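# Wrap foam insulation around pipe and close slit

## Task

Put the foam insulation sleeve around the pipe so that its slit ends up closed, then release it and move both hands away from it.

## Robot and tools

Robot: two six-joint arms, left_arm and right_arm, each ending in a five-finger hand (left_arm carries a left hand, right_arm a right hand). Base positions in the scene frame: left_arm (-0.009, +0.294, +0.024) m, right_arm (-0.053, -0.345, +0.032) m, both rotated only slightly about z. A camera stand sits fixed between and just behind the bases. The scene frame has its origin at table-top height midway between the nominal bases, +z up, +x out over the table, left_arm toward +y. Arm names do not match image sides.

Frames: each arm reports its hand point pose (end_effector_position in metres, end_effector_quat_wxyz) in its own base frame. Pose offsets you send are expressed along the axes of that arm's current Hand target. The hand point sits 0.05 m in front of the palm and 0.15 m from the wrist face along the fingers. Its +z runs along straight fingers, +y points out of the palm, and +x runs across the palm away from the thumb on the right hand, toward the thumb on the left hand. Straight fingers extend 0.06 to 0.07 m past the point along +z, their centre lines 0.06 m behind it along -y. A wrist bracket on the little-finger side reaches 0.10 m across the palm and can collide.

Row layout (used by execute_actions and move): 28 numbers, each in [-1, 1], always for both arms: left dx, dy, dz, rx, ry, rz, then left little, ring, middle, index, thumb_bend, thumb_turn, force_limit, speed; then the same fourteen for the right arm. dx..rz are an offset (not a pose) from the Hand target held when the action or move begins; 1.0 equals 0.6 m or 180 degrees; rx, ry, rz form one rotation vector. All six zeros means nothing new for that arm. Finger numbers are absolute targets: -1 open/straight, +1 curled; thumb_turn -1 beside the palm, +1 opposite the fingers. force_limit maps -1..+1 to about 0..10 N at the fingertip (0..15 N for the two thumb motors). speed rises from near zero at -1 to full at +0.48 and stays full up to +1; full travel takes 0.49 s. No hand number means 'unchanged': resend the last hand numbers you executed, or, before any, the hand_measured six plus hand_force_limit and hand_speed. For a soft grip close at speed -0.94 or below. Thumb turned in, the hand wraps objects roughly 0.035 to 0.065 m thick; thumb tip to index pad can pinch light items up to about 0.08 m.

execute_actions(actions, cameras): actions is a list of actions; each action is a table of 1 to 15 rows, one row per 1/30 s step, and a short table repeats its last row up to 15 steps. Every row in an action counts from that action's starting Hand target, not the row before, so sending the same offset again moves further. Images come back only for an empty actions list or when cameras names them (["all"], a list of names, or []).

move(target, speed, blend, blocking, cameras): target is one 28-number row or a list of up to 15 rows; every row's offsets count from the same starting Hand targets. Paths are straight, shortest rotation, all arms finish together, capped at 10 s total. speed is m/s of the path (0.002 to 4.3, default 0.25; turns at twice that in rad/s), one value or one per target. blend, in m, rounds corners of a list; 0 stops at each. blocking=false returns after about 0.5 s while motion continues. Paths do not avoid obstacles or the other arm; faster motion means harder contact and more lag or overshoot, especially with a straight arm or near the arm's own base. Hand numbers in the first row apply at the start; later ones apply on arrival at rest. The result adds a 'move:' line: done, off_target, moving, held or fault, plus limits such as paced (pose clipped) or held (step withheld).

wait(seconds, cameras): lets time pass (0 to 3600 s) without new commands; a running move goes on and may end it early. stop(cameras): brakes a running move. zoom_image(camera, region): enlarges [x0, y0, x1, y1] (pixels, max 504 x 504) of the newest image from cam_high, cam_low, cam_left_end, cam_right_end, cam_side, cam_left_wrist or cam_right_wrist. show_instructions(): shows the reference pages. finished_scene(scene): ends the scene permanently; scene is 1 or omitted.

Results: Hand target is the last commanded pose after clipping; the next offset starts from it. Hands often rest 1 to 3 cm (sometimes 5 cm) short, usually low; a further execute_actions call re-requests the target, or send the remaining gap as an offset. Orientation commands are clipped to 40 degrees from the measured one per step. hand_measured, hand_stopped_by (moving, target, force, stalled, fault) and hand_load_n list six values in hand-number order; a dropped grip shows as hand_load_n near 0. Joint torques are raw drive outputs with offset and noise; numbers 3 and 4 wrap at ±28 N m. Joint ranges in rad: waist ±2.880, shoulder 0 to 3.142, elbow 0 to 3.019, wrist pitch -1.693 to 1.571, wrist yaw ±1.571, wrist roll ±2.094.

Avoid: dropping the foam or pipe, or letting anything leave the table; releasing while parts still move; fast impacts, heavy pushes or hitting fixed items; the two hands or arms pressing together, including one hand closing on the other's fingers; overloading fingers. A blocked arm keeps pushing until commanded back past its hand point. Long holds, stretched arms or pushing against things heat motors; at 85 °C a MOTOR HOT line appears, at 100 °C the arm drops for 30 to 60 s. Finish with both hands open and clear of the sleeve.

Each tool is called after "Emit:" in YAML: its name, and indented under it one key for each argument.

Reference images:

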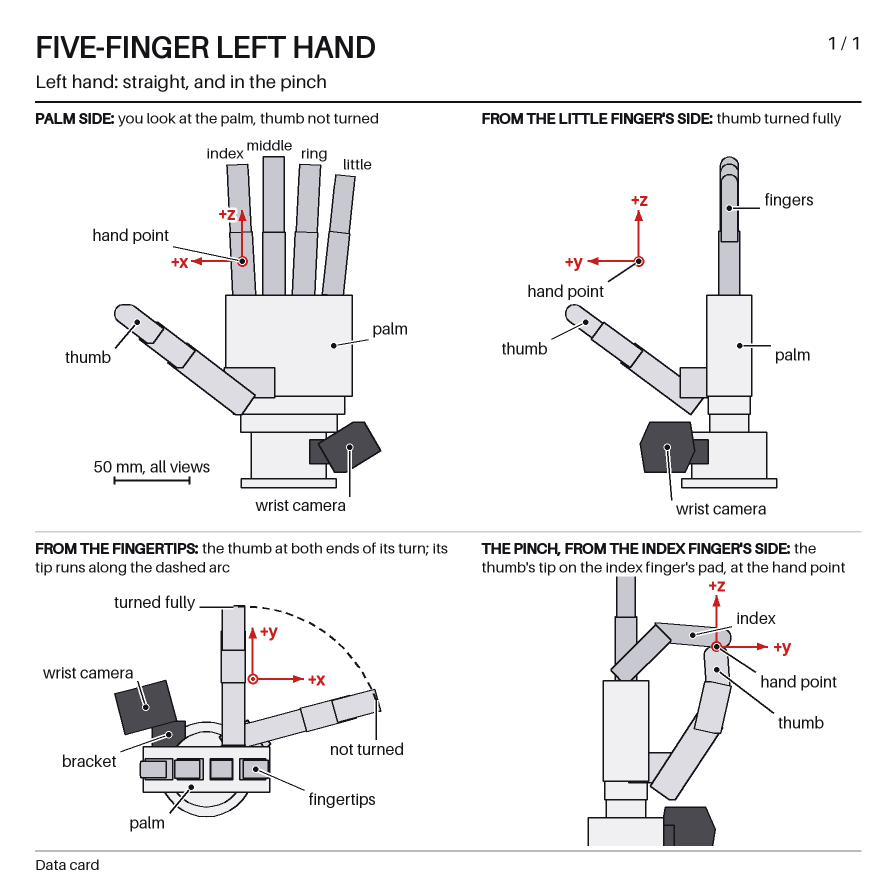

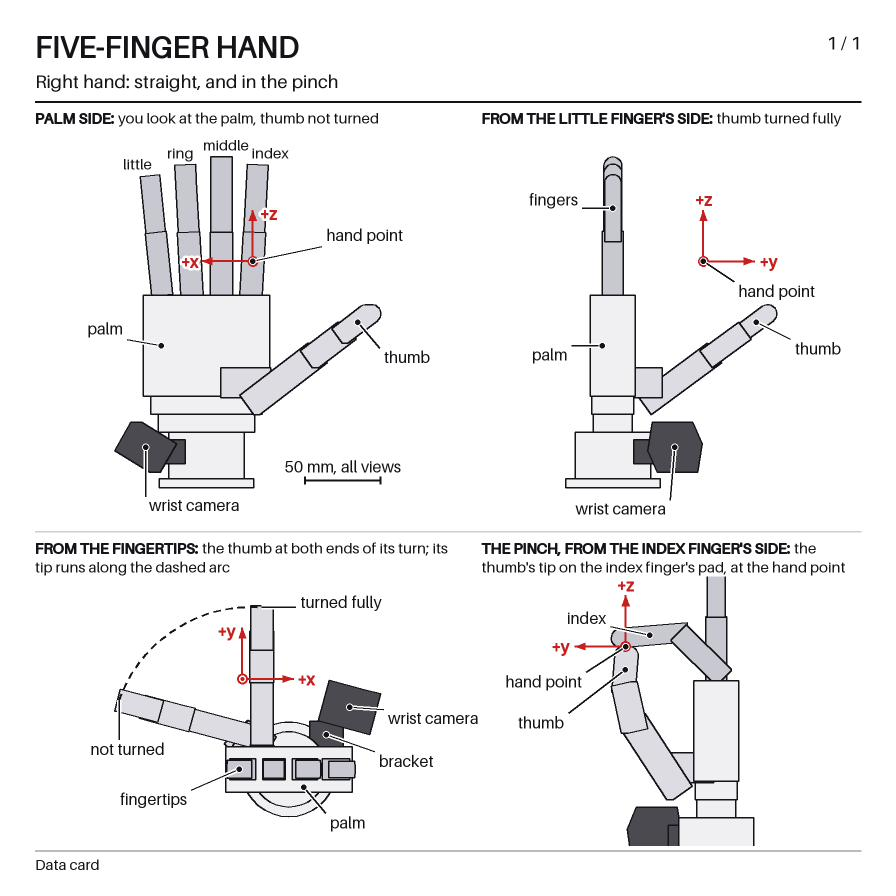

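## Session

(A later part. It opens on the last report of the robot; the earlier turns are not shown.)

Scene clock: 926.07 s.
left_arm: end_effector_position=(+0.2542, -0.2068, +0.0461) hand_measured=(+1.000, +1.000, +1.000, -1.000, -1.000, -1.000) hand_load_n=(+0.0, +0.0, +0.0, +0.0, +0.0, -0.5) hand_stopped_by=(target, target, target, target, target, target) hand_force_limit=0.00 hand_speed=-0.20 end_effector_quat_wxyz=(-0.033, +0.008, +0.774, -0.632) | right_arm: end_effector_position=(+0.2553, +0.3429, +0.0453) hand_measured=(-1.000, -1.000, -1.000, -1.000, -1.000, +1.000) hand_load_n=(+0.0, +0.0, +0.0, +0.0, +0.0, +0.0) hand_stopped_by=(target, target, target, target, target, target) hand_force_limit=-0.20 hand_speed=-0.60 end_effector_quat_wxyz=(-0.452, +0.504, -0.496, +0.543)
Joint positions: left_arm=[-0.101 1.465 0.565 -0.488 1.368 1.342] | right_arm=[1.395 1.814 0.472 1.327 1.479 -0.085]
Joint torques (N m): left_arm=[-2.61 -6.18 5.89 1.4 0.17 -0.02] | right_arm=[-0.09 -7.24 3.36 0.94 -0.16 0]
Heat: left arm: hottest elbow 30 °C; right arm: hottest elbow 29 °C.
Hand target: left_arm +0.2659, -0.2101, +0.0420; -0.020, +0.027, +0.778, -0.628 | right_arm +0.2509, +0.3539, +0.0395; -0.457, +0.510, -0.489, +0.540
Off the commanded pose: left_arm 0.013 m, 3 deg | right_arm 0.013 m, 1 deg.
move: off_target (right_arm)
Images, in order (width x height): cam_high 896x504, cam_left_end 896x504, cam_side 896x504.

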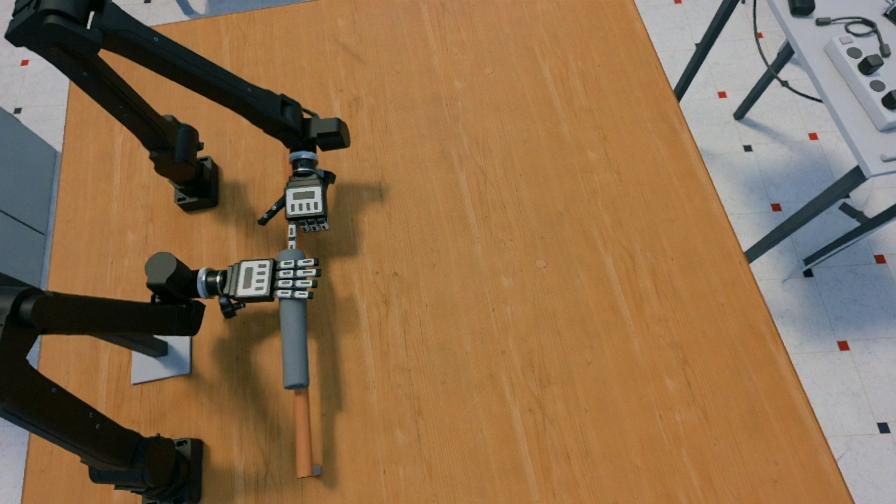

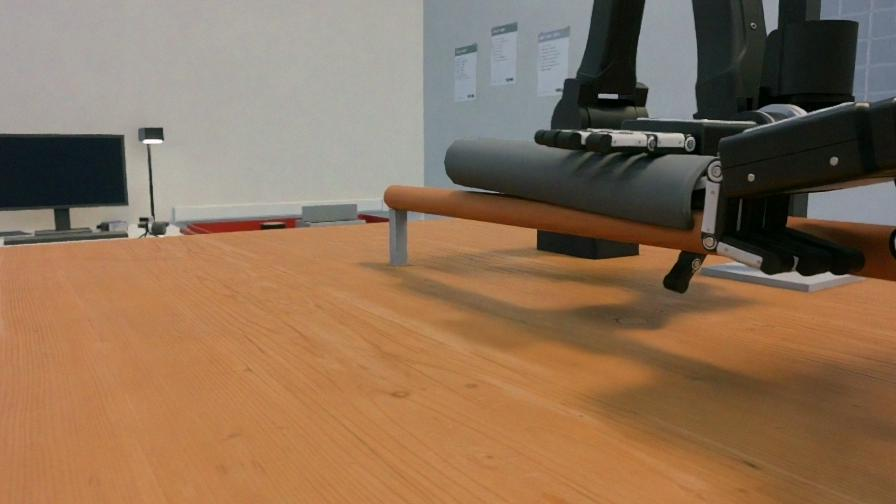

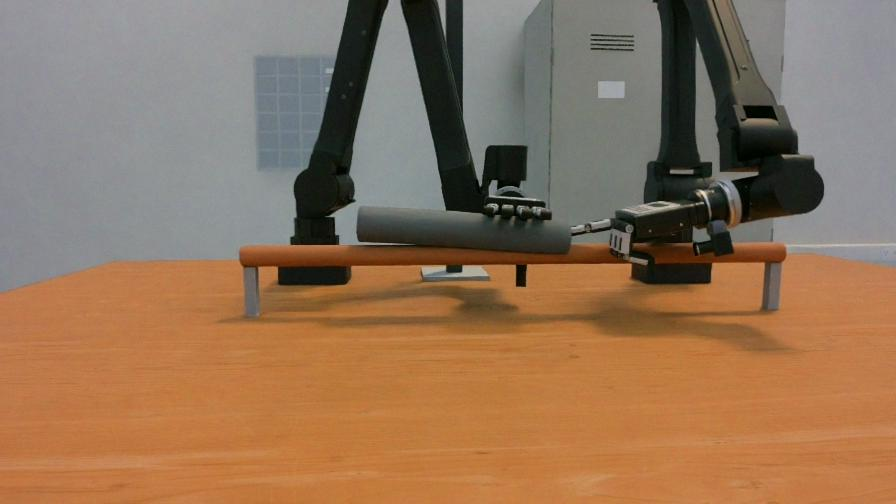

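Emit:
move:
  target: [0,0,0,0,0,0,1,1,1,-1,-1,-1,0,-0.2,-0.0021,0.0199,0,0,0,0,-1,-1,-1,-1,-1,1,-0.2,-0.6]
  speed: 0.03
  cameras: ["cam_side","cam_high","cam_left_end","cam_left_wrist","cam_right_wrist"]

Emit:
zoom_image:
  camera: "cam_side"
  region: [400, 150, 740, 280]

Emit:
zoom_image:
  camera: "cam_left_end"
  region: [600, 90, 780, 240]

Emit:
zoom_image:
  camera: "cam_high"
  region: [230, 190, 370, 400]

Scene clock: 927.53 s.
left_arm: end_effector_position=(+0.2541, -0.2069, +0.0462) hand_measured=(+1.000, +1.000, +1.000, -1.000, -1.000, -1.000) hand_load_n=(+0.0, +0.5, +0.0, +0.0, -0.5, -0.5) hand_stopped_by=(target, target, target, target, target, target) hand_force_limit=0.00 hand_speed=-0.20 end_effector_quat_wxyz=(-0.033, +0.008, +0.774, -0.632) | right_arm: end_effector_position=(+0.2557, +0.3445, +0.0405) hand_measured=(-1.000, -1.000, -1.000, -1.000, -1.000, +1.000) hand_load_n=(+0.0, +0.0, +0.0, +0.0, +0.0, +0.0) hand_stopped_by=(target, target, target, target, target, target) hand_force_limit=-0.20 hand_speed=-0.60 end_effector_quat_wxyz=(+0.459, -0.495, +0.504, -0.539)
Joint positions: left_arm=[-0.101 1.465 0.565 -0.488 1.368 1.342] | right_arm=[1.396 1.849 0.477 1.387 1.484 -0.085]
Joint torques (N m): left_arm=[-2.55 -6.07 5.86 1.32 0.16 -0.03] | right_arm=[-0.15 -5.95 3.15 0.64 -0.35 -0.09]
Heat: left arm: hottest elbow 30 °C; right arm: hottest elbow 29 °C.
Hand target: left_arm +0.2659, -0.2101, +0.0420; -0.020, +0.027, +0.778, -0.628 | right_arm +0.2509, +0.3539, +0.0274; +0.457, -0.510, +0.489, -0.540
Off the commanded pose: left_arm 0.013 m, 3 deg | right_arm 0.017 m, 2 deg.
move: off_target (right_arm)
Images, in order (width x height): cam_high 896x504, cam_left_end 896x504, cam_side 896x504, cam_left_wrist 672x504, cam_right_wrist 672x504.

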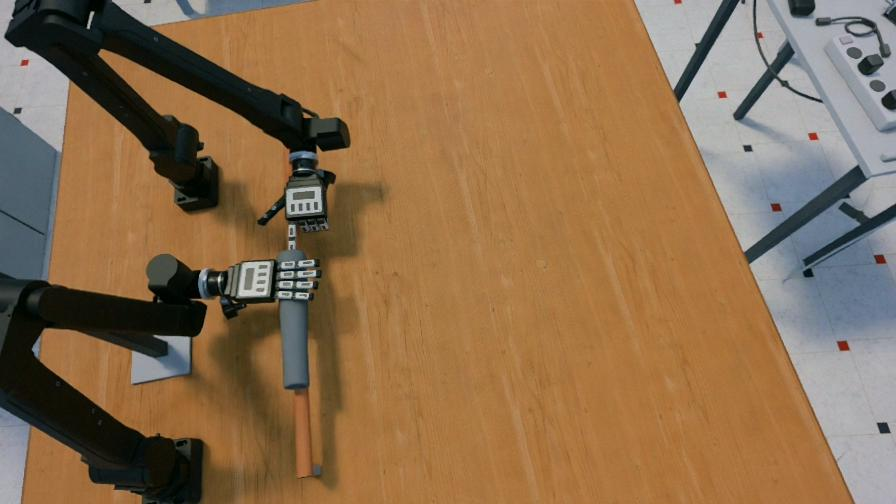

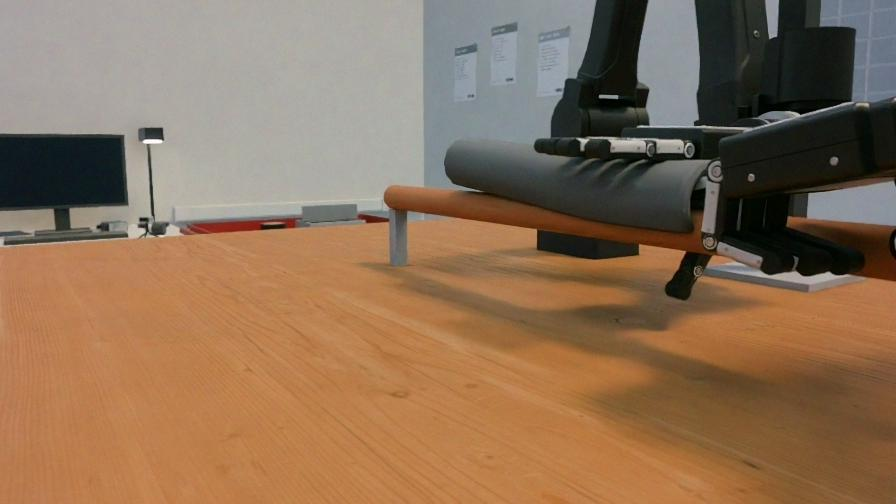

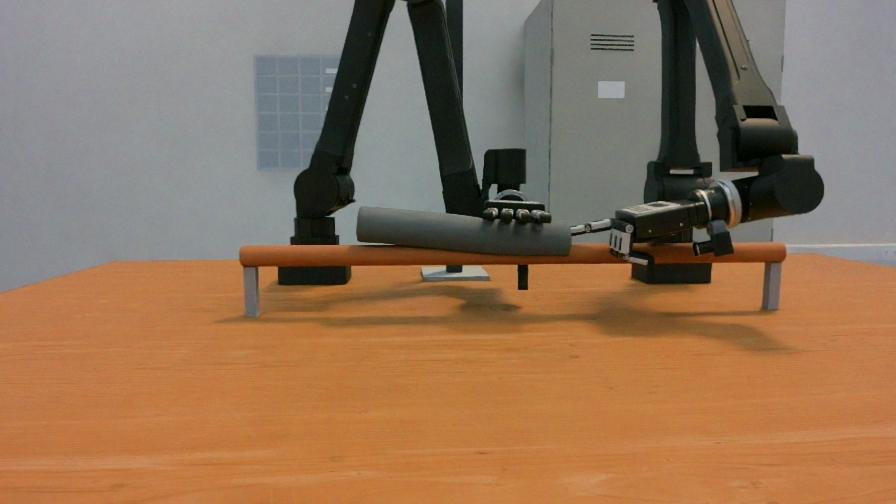

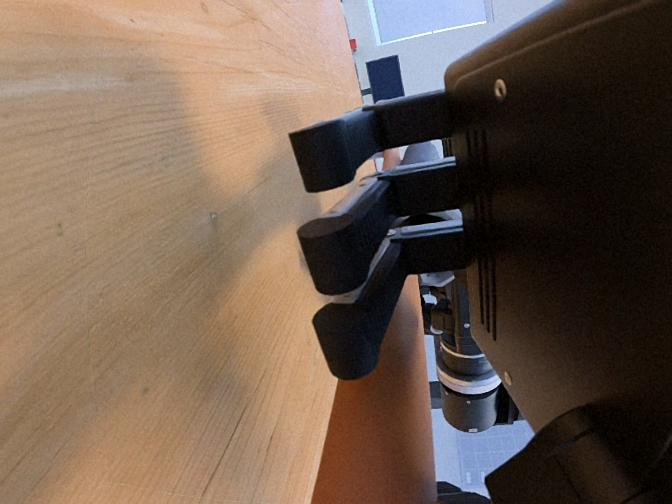

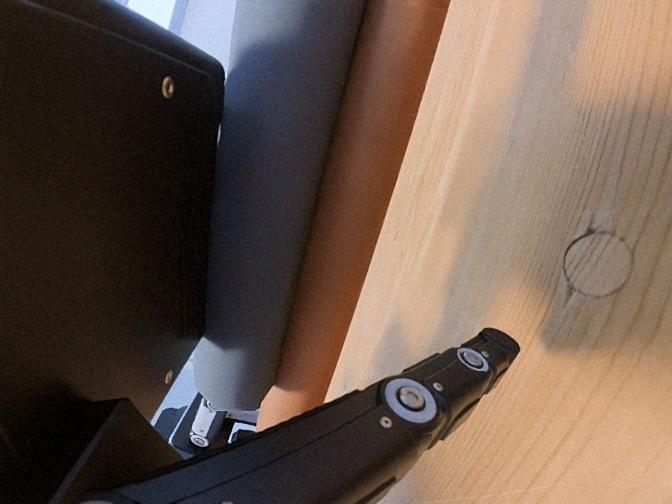

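Scaled by 1.482.

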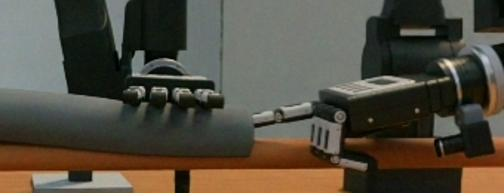

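Scaled by 2.800.

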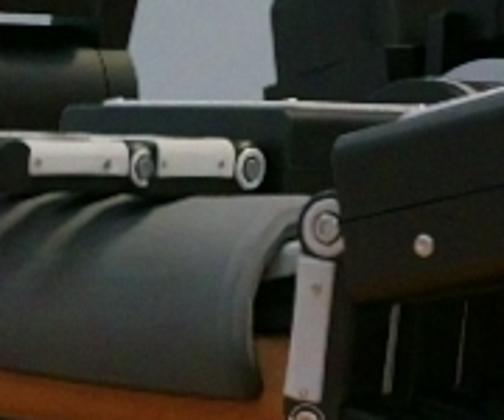

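Scaled by 2.400.

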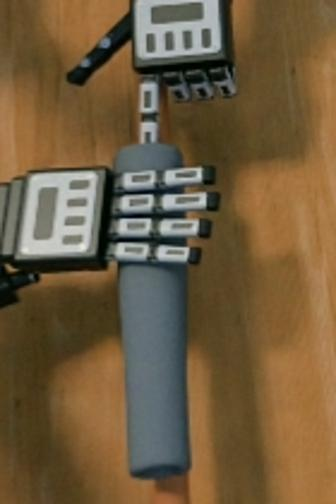

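Emit:
zoom_image:
  camera: "cam_right_wrist"
  region: [150, 240, 400, 460]

Emit:
zoom_image:
  camera: "cam_left_wrist"
  region: [330, 100, 530, 320]

Scaled by 2.016 from the camera's image (finer frame: 960x720).

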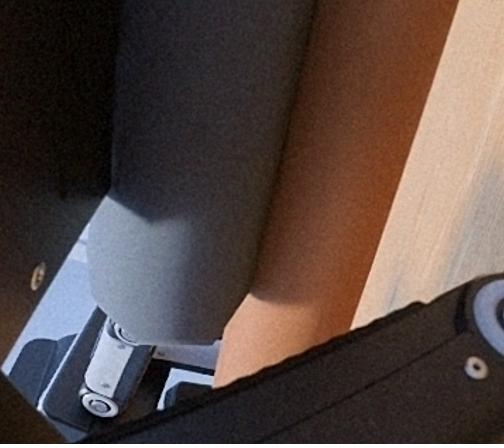

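Scaled by 2.291 from the camera's image (finer frame: 960x720).

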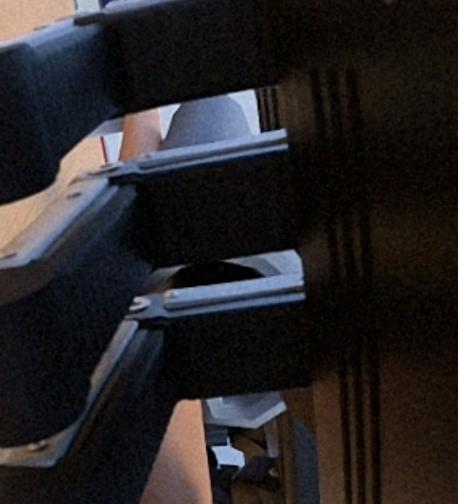

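Emit:
move:
  target: [0.0133,0,-0.0744,0,0,0,1,1,1,-1,-1,-1,0,-0.2,0,0,0,0,0,0,-1,-1,-1,-1,-1,1,-0.2,-0.6]
  speed: 0.04
  cameras: ["cam_side","cam_high","cam_left_end","cam_left_wrist","cam_right_wrist"]

Emit:
zoom_image:
  camera: "cam_side"
  region: [400, 150, 740, 280]

Emit:
zoom_image:
  camera: "cam_left_end"
  region: [600, 90, 780, 240]

Emit:
zoom_image:
  camera: "cam_high"
  region: [230, 190, 370, 400]

Scene clock: 930.57 s.
left_arm: end_effector_position=(+0.2470, -0.1705, +0.0491) hand_measured=(+1.000, +1.000, +1.000, -1.000, -1.000, -1.000) hand_load_n=(+0.0, +0.0, +0.0, +0.0, +0.0, -0.5) hand_stopped_by=(target, target, target, target, target, target) hand_force_limit=0.00 hand_speed=-0.20 end_effector_quat_wxyz=(-0.030, +0.026, +0.778, -0.627) | right_arm: end_effector_position=(+0.2542, +0.3453, +0.0395) hand_measured=(-1.000, -1.000, -1.000, -1.000, -1.000, +1.000) hand_load_n=(+0.0, -0.5, +0.0, +0.0, +0.0, +0.0) hand_stopped_by=(target, target, target, target, target, target) hand_force_limit=-0.20 hand_speed=-0.60 end_effector_quat_wxyz=(-0.459, +0.497, -0.502, +0.538)
Joint positions: left_arm=[0.013 1.544 0.663 -1.103 1.337 1.98] | right_arm=[1.4 1.852 0.477 1.388 1.484 -0.087]
Joint torques (N m): left_arm=[-0.38 -6.95 5.86 -1.07 0.61 -0.06] | right_arm=[-0.15 -6.65 2.96 0.49 -0.35 -0.01]
Heat: left arm: hottest elbow 30 °C; right arm: hottest elbow 29 °C.
Hand target: left_arm +0.2607, -0.1660, +0.0513; -0.021, +0.027, +0.778, -0.628 | right_arm +0.2507, +0.3532, +0.0279; -0.456, +0.511, -0.490, +0.540 (not the last commanded pose)
Off the commanded pose: left_arm 0.015 m, 1 deg | right_arm 0.015 m, 2 deg.
move: off_target (left_arm)
Images, in order (width x height): cam_high 896x504, cam_left_end 896x504, cam_side 896x504, cam_left_wrist 672x504, cam_right_wrist 672x504.

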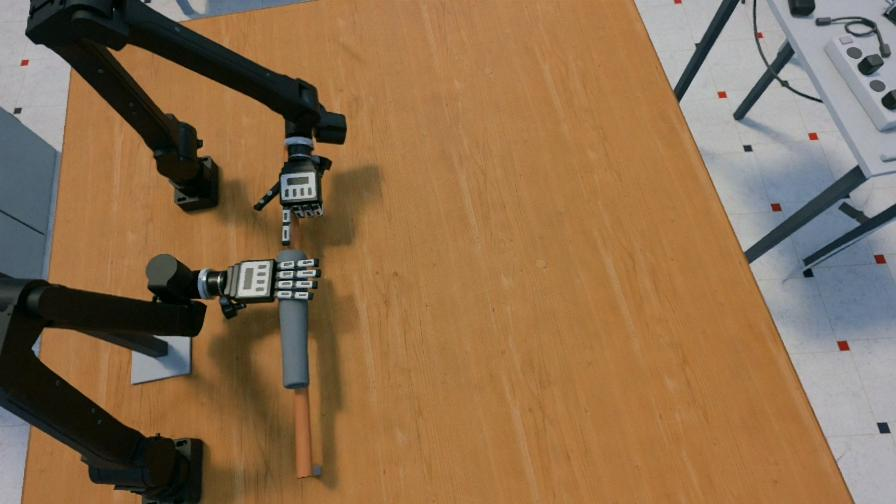

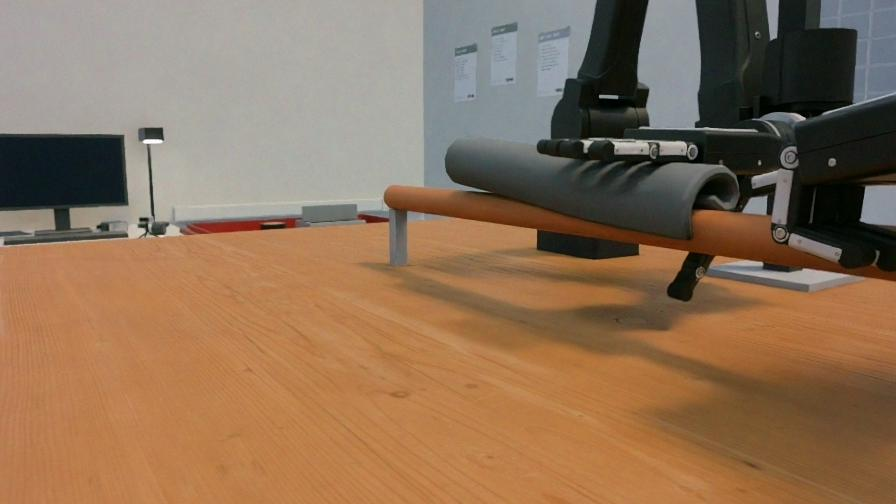

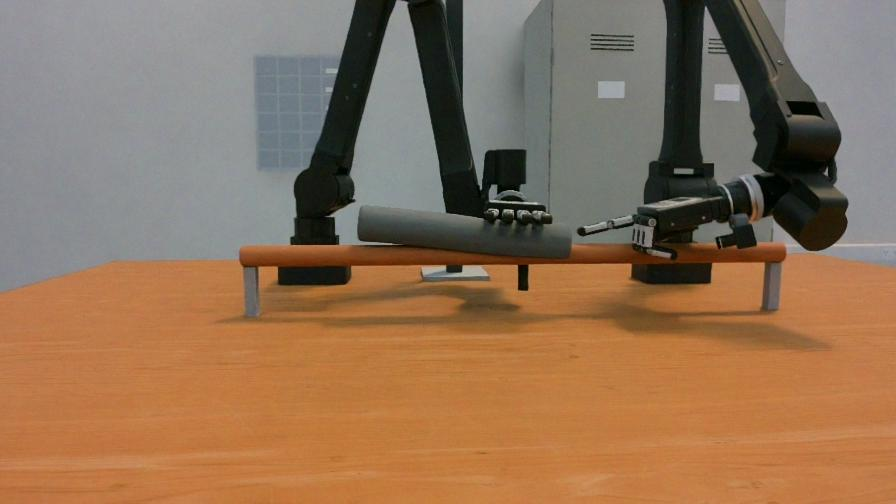

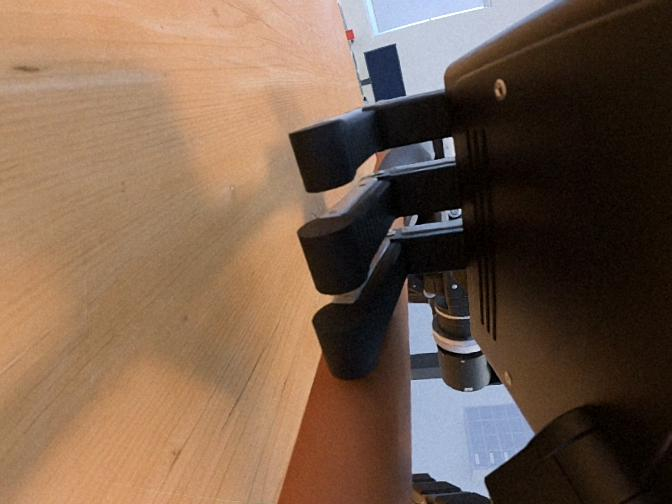

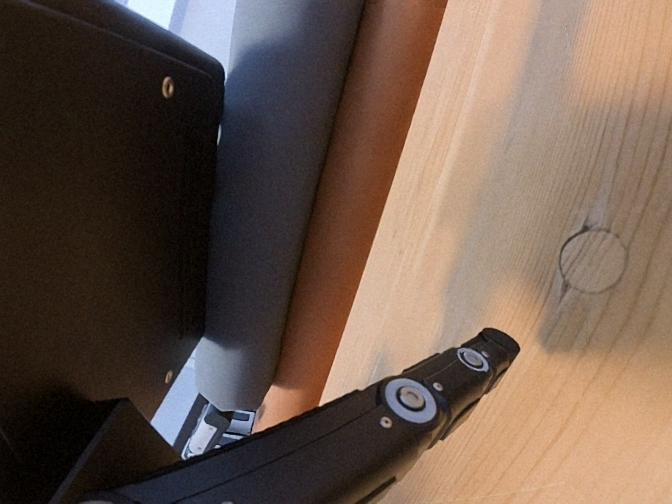

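Scaled by 1.482.

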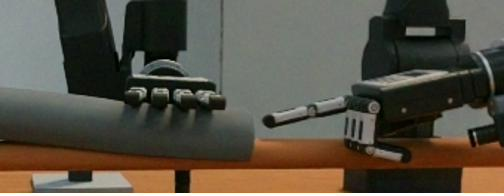

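Scaled by 2.800.

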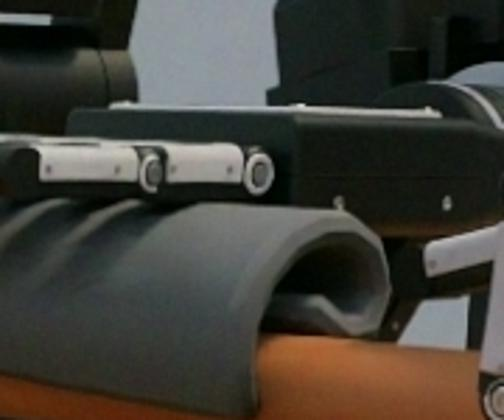

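Scaled by 2.400.

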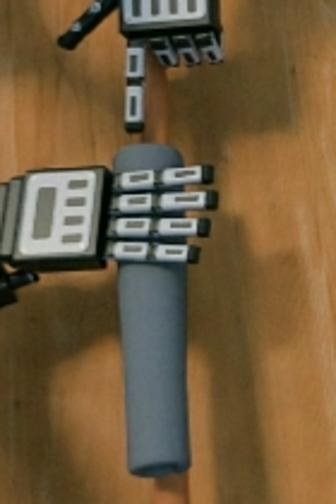

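Emit:
move:
  target:
    - [0.0021,-0.156,-0.0679,0,0,0,1,1,1,-1,-1,-1,0,-0.2,0,0,0,0,0,0,-1,-1,-1,-1,-1,1,-0.2,-0.6]
    - [-0.0478,-0.1878,-0.0782,0,0,0.25,1,1,1,-1,-1,-1,0,-0.2,0,0,0,0,0,0,-1,-1,-1,-1,-1,1,-0.2,-0.6]
  speed: 0.12
  blend: 0.02
  cameras: ["cam_side","cam_high","cam_left_end"]

Scene clock: 937.30 s.
left_arm: end_effector_position=(+0.2865, -0.1519, +0.1696) hand_measured=(+1.000, +1.000, +1.000, -1.000, -1.000, -1.000) hand_load_n=(+0.0, +0.0, +0.0, +0.0, +0.0, +0.0) hand_stopped_by=(target, target, target, target, target, target) hand_force_limit=0.00 hand_speed=-0.20 end_effector_quat_wxyz=(+0.264, +0.234, +0.753, -0.555) | right_arm: end_effector_position=(+0.2542, +0.3453, +0.0395) hand_measured=(-1.000, -1.000, -1.000, -1.000, -1.000, +1.000) hand_load_n=(+0.0, +0.0, +0.0, +0.0, +0.0, +0.0) hand_stopped_by=(target, target, target, target, target, target) hand_force_limit=-0.20 hand_speed=-0.60 end_effector_quat_wxyz=(-0.459, +0.497, -0.502, +0.538)
Joint positions: left_arm=[0.068 0.971 0.623 -0.932 1.313 2.017] | right_arm=[1.4 1.852 0.477 1.388 1.484 -0.087]
Joint torques (N m): left_arm=[-0.38 -4.25 6.38 1.28 0.76 -0.03] | right_arm=[-0.79 -6.59 3.11 0.5 -0.33 0.01]
Heat: left arm: hottest elbow 30 °C; right arm: hottest elbow 28 °C.
Hand target: left_arm +0.2906, -0.1459, +0.1715; +0.221, +0.322, +0.708, -0.588 | right_arm +0.2507, +0.3532, +0.0279; -0.456, +0.511, -0.490, +0.540
Off the commanded pose: left_arm 0.007 m, 13 deg | right_arm 0.015 m, 2 deg.
joint sent to its limit (left arm) — joint 6 (wrist roll), upper limit. The joint targets are off in orientation, not in position.
move: off_target (left_arm)
Images, in order (width x height): cam_high 896x504, cam_left_end 896x504, cam_side 896x504.

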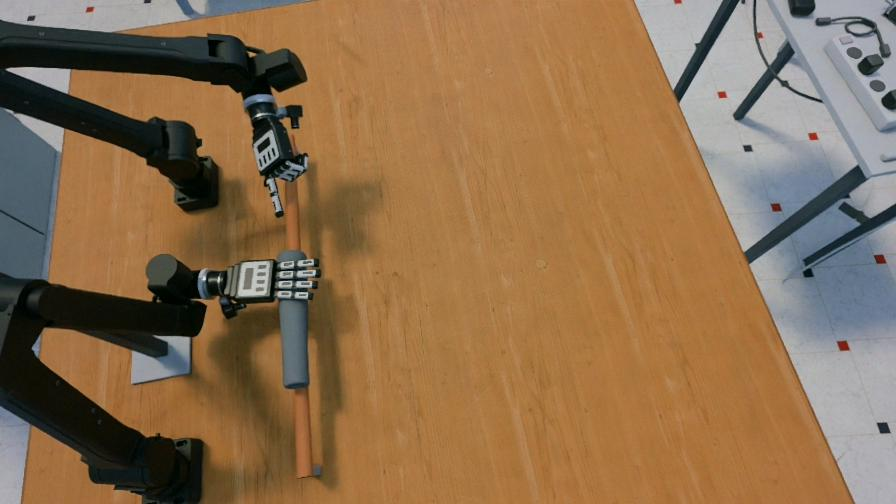

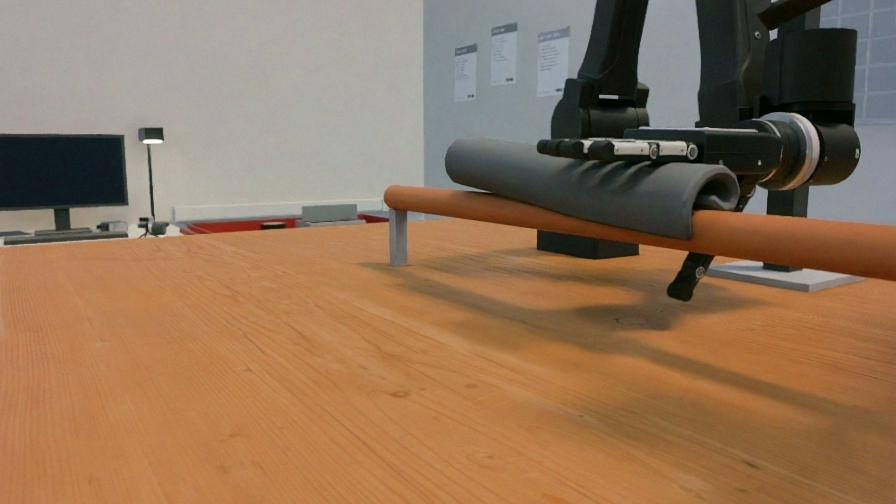

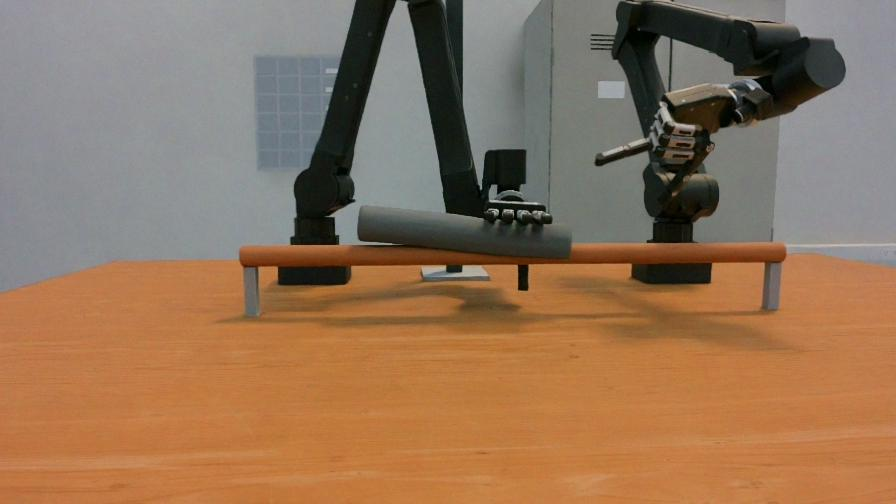

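Emit:
move:
  target: [0,0,0,0,0,0,1,1,1,-1,-1,1,0,-0.2,0,0,0,0,0,0,-1,-1,-1,-1,-1,1,-0.2,-0.6]
  speed: 0.1

Emit:
move:
  target: [0.0692,0.069,0.021,0,0,0,1,1,1,-1,-1,1,0,-0.2,0,0,0,0,0,0,-1,-1,-1,-1,-1,1,-0.2,-0.6]
  speed: 0.1
  cameras: ["cam_side","cam_high","cam_left_end"]

Scene clock: 940.00 s.
left_arm: end_effector_position=(+0.2866, -0.1518, +0.1696) hand_measured=(+1.000, +1.000, +1.000, -1.000, -1.000, +1.000) hand_load_n=(+0.0, +0.0, +0.0, -0.5, +0.0, +0.0) hand_stopped_by=(target, target, target, target, target, target) hand_force_limit=0.00 hand_speed=-0.20 end_effector_quat_wxyz=(+0.265, +0.234, +0.753, -0.555) | right_arm: end_effector_position=(+0.2542, +0.3453, +0.0395) hand_measured=(-1.000, -1.000, -1.000, -1.000, -1.000, +1.000) hand_load_n=(+0.0, +0.0, +0.0, +0.0, +0.0, +0.0) hand_stopped_by=(target, target, target, target, target, target) hand_force_limit=-0.20 hand_speed=-0.60 end_effector_quat_wxyz=(-0.459, +0.497, -0.502, +0.538)
Joint positions: left_arm=[0.068 0.971 0.623 -0.931 1.313 2.017] | right_arm=[1.4 1.852 0.477 1.388 1.484 -0.087]
Joint torques (N m): left_arm=[-0.67 -4.19 6.42 1.24 0.74 -0.03] | right_arm=[-0.26 -6.53 2.92 0.51 -0.32 0.02]
Heat: left arm: hottest elbow 30 °C; right arm: hottest elbow 28 °C.
Hand target: left_arm +0.2907, -0.1472, +0.1715; +0.281, +0.240, +0.750, -0.548 (not the last commanded pose) | right_arm +0.2507, +0.3532, +0.0279; -0.456, +0.511, -0.490, +0.540
Off the commanded pose: left_arm 0.007 m, 13 deg | right_arm 0.015 m, 2 deg.
joint sent to its limit (left arm) — joint 6 (wrist roll), upper limit.
move: done

Scene clock: 941.30 s.
left_arm: end_effector_position=(+0.2856, -0.1499, +0.1148) hand_measured=(+1.000, +1.000, +1.000, -1.000, -1.000, +1.000) hand_load_n=(+0.0, +0.5, +0.0, +0.0, +0.0, +0.5) hand_stopped_by=(target, target, target, target, target, target) hand_force_limit=0.00 hand_speed=-0.20 end_effector_quat_wxyz=(+0.274, +0.237, +0.752, -0.551) | right_arm: end_effector_position=(+0.2542, +0.3453, +0.0395) hand_measured=(-1.000, -1.000, -1.000, -1.000, -1.000, +1.000) hand_load_n=(+0.0, +0.0, +0.0, +0.0, +0.0, +0.0) hand_stopped_by=(target, target, target, target, target, target) hand_force_limit=-0.20 hand_speed=-0.60 end_effector_quat_wxyz=(-0.459, +0.497, -0.502, +0.538)
Joint positions: left_arm=[0.076 1.044 0.502 -0.718 1.313 2.017] | right_arm=[1.4 1.852 0.477 1.388 1.484 -0.087]
Joint torques (N m): left_arm=[-0.67 -2.43 5.93 1.32 0.71 -0.01] | right_arm=[-0.62 -6.83 2.93 0.49 -0.34 0.03]
Heat: left arm: hottest elbow 30 °C; right arm: hottest elbow 28 °C.
Hand target: left_arm +0.2902, -0.1453, +0.1116; +0.281, +0.240, +0.750, -0.548 | right_arm +0.2507, +0.3532, +0.0279; -0.456, +0.511, -0.490, +0.540
Off the commanded pose: left_arm 0.007 m, 1 deg | right_arm 0.015 m, 2 deg.
joint sent to its limit (left arm) — joint 6 (wrist roll), upper limit. The joint targets still meet the commanded pose.
move: done
Images, in order (width x height): cam_high 896x504, cam_left_end 896x504, cam_side 896x504.

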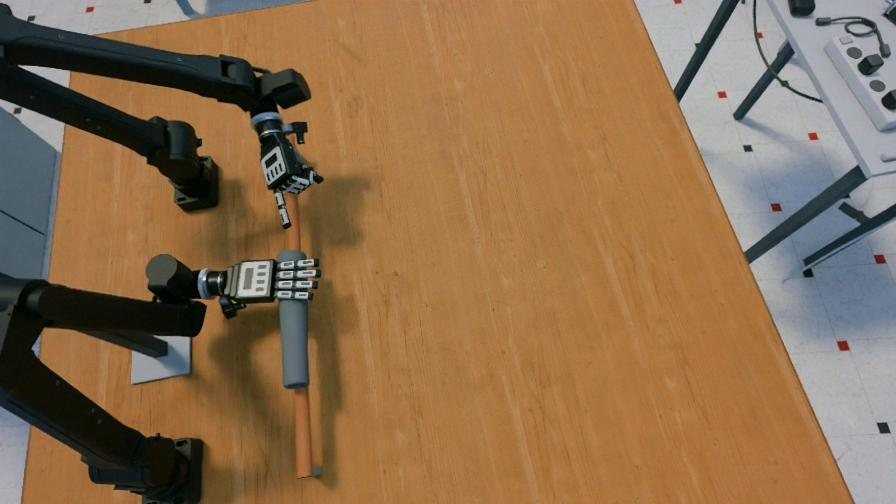

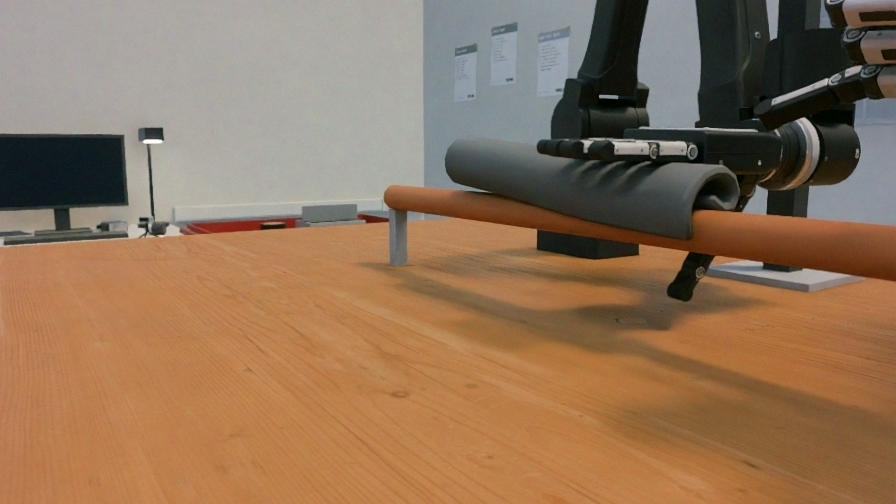

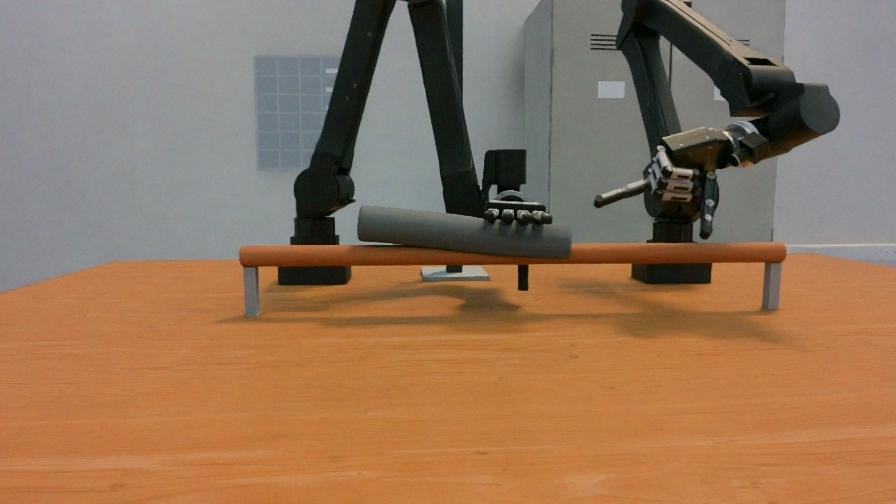

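Emit:
move:
  target: [0.0497,0.0289,0.0112,0,0,0,1,1,1,-1,-1,1,0,-0.2,0,0,0,0,0,0,-1,-1,-1,-1,-1,1,-0.2,-0.6]
  speed: 0.08
  cameras: ["cam_side","cam_high","cam_left_end"]

Emit:
zoom_image:
  camera: "cam_side"
  region: [400, 150, 740, 280]

Emit:
zoom_image:
  camera: "cam_left_end"
  region: [640, 90, 840, 260]

Emit:
zoom_image:
  camera: "cam_high"
  region: [230, 150, 370, 290]

Scene clock: 942.93 s.
left_arm: end_effector_position=(+0.2774, -0.1501, +0.0810) hand_measured=(+1.000, +1.000, +1.000, -1.000, -1.000, +1.000) hand_load_n=(+0.0, +0.5, +0.0, +0.0, +0.0, +0.5) hand_stopped_by=(target, target, target, target, target, target) hand_force_limit=0.00 hand_speed=-0.20 end_effector_quat_wxyz=(+0.275, +0.237, +0.752, -0.551) | right_arm: end_effector_position=(+0.2542, +0.3453, +0.0395) hand_measured=(-1.000, -1.000, -1.000, -1.000, -1.000, +1.000) hand_load_n=(+0.0, +0.0, +0.0, +0.0, +0.0, +0.0) hand_stopped_by=(target, target, target, target, target, target) hand_force_limit=-0.20 hand_speed=-0.60 end_effector_quat_wxyz=(-0.459, +0.497, -0.502, +0.538)
Joint positions: left_arm=[0.077 1.097 0.427 -0.589 1.313 2.017] | right_arm=[1.4 1.852 0.477 1.388 1.484 -0.087]
Joint torques (N m): left_arm=[-0.38 -2.49 5.31 1.29 0.7 -0.01] | right_arm=[-0.62 -6.36 2.92 0.36 -0.32 0.03]
Heat: left arm: hottest elbow 30 °C; right arm: hottest elbow 28 °C.
Hand target: left_arm +0.2812, -0.1453, +0.0776; +0.281, +0.239, +0.750, -0.548 | right_arm +0.2507, +0.3532, +0.0279; -0.456, +0.511, -0.490, +0.540
Off the commanded pose: left_arm 0.007 m, 1 deg | right_arm 0.015 m, 2 deg.
joint sent to its limit (left arm) — joint 6 (wrist roll), upper limit. The joint targets still meet the commanded pose.
move: done
Images, in order (width x height): cam_high 896x504, cam_left_end 896x504, cam_side 896x504.

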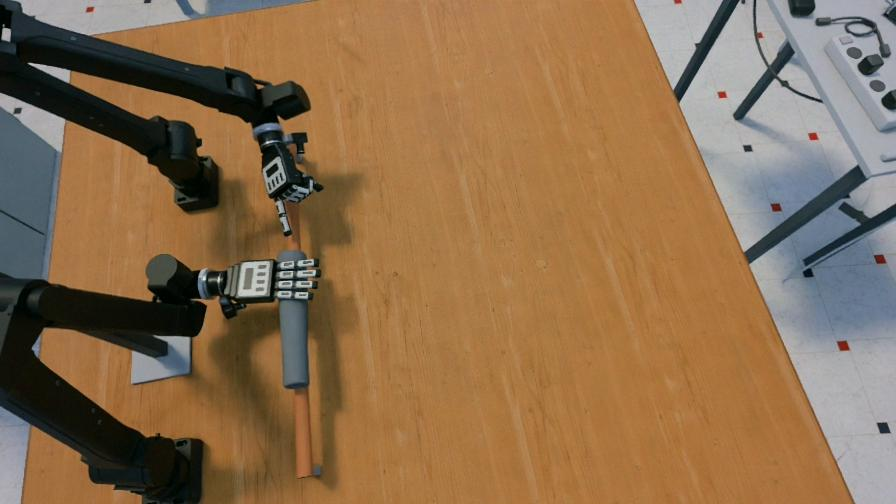

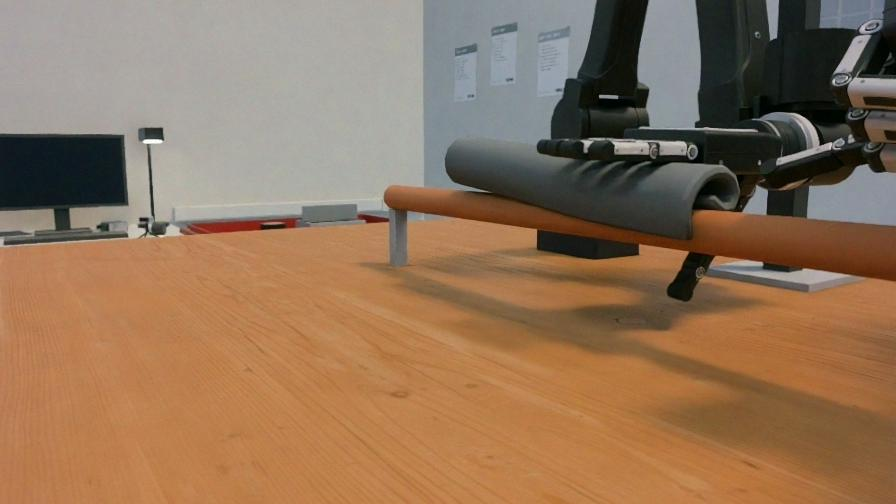

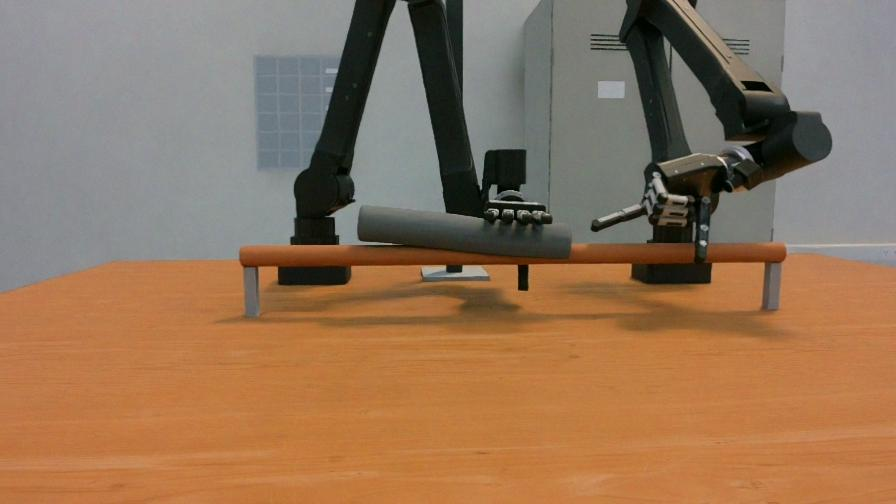

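Scaled by 1.482.

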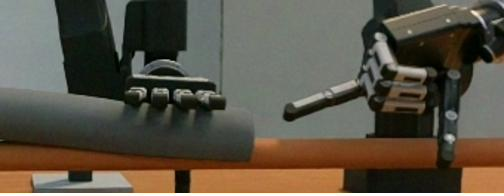

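Scaled by 2.520.

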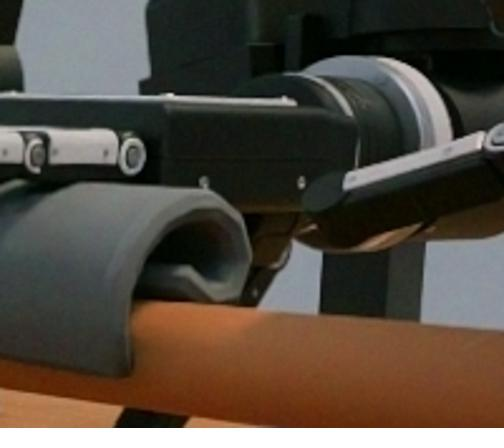

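Scaled by 3.600.

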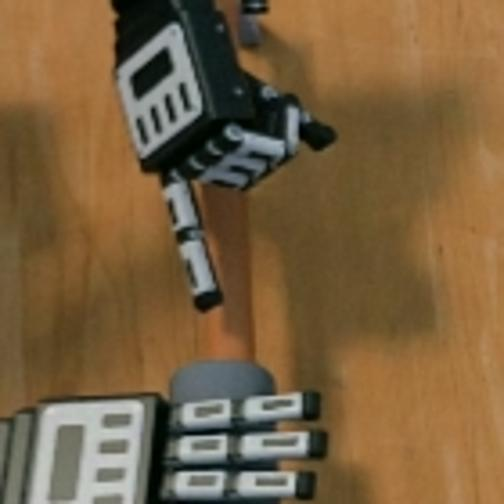

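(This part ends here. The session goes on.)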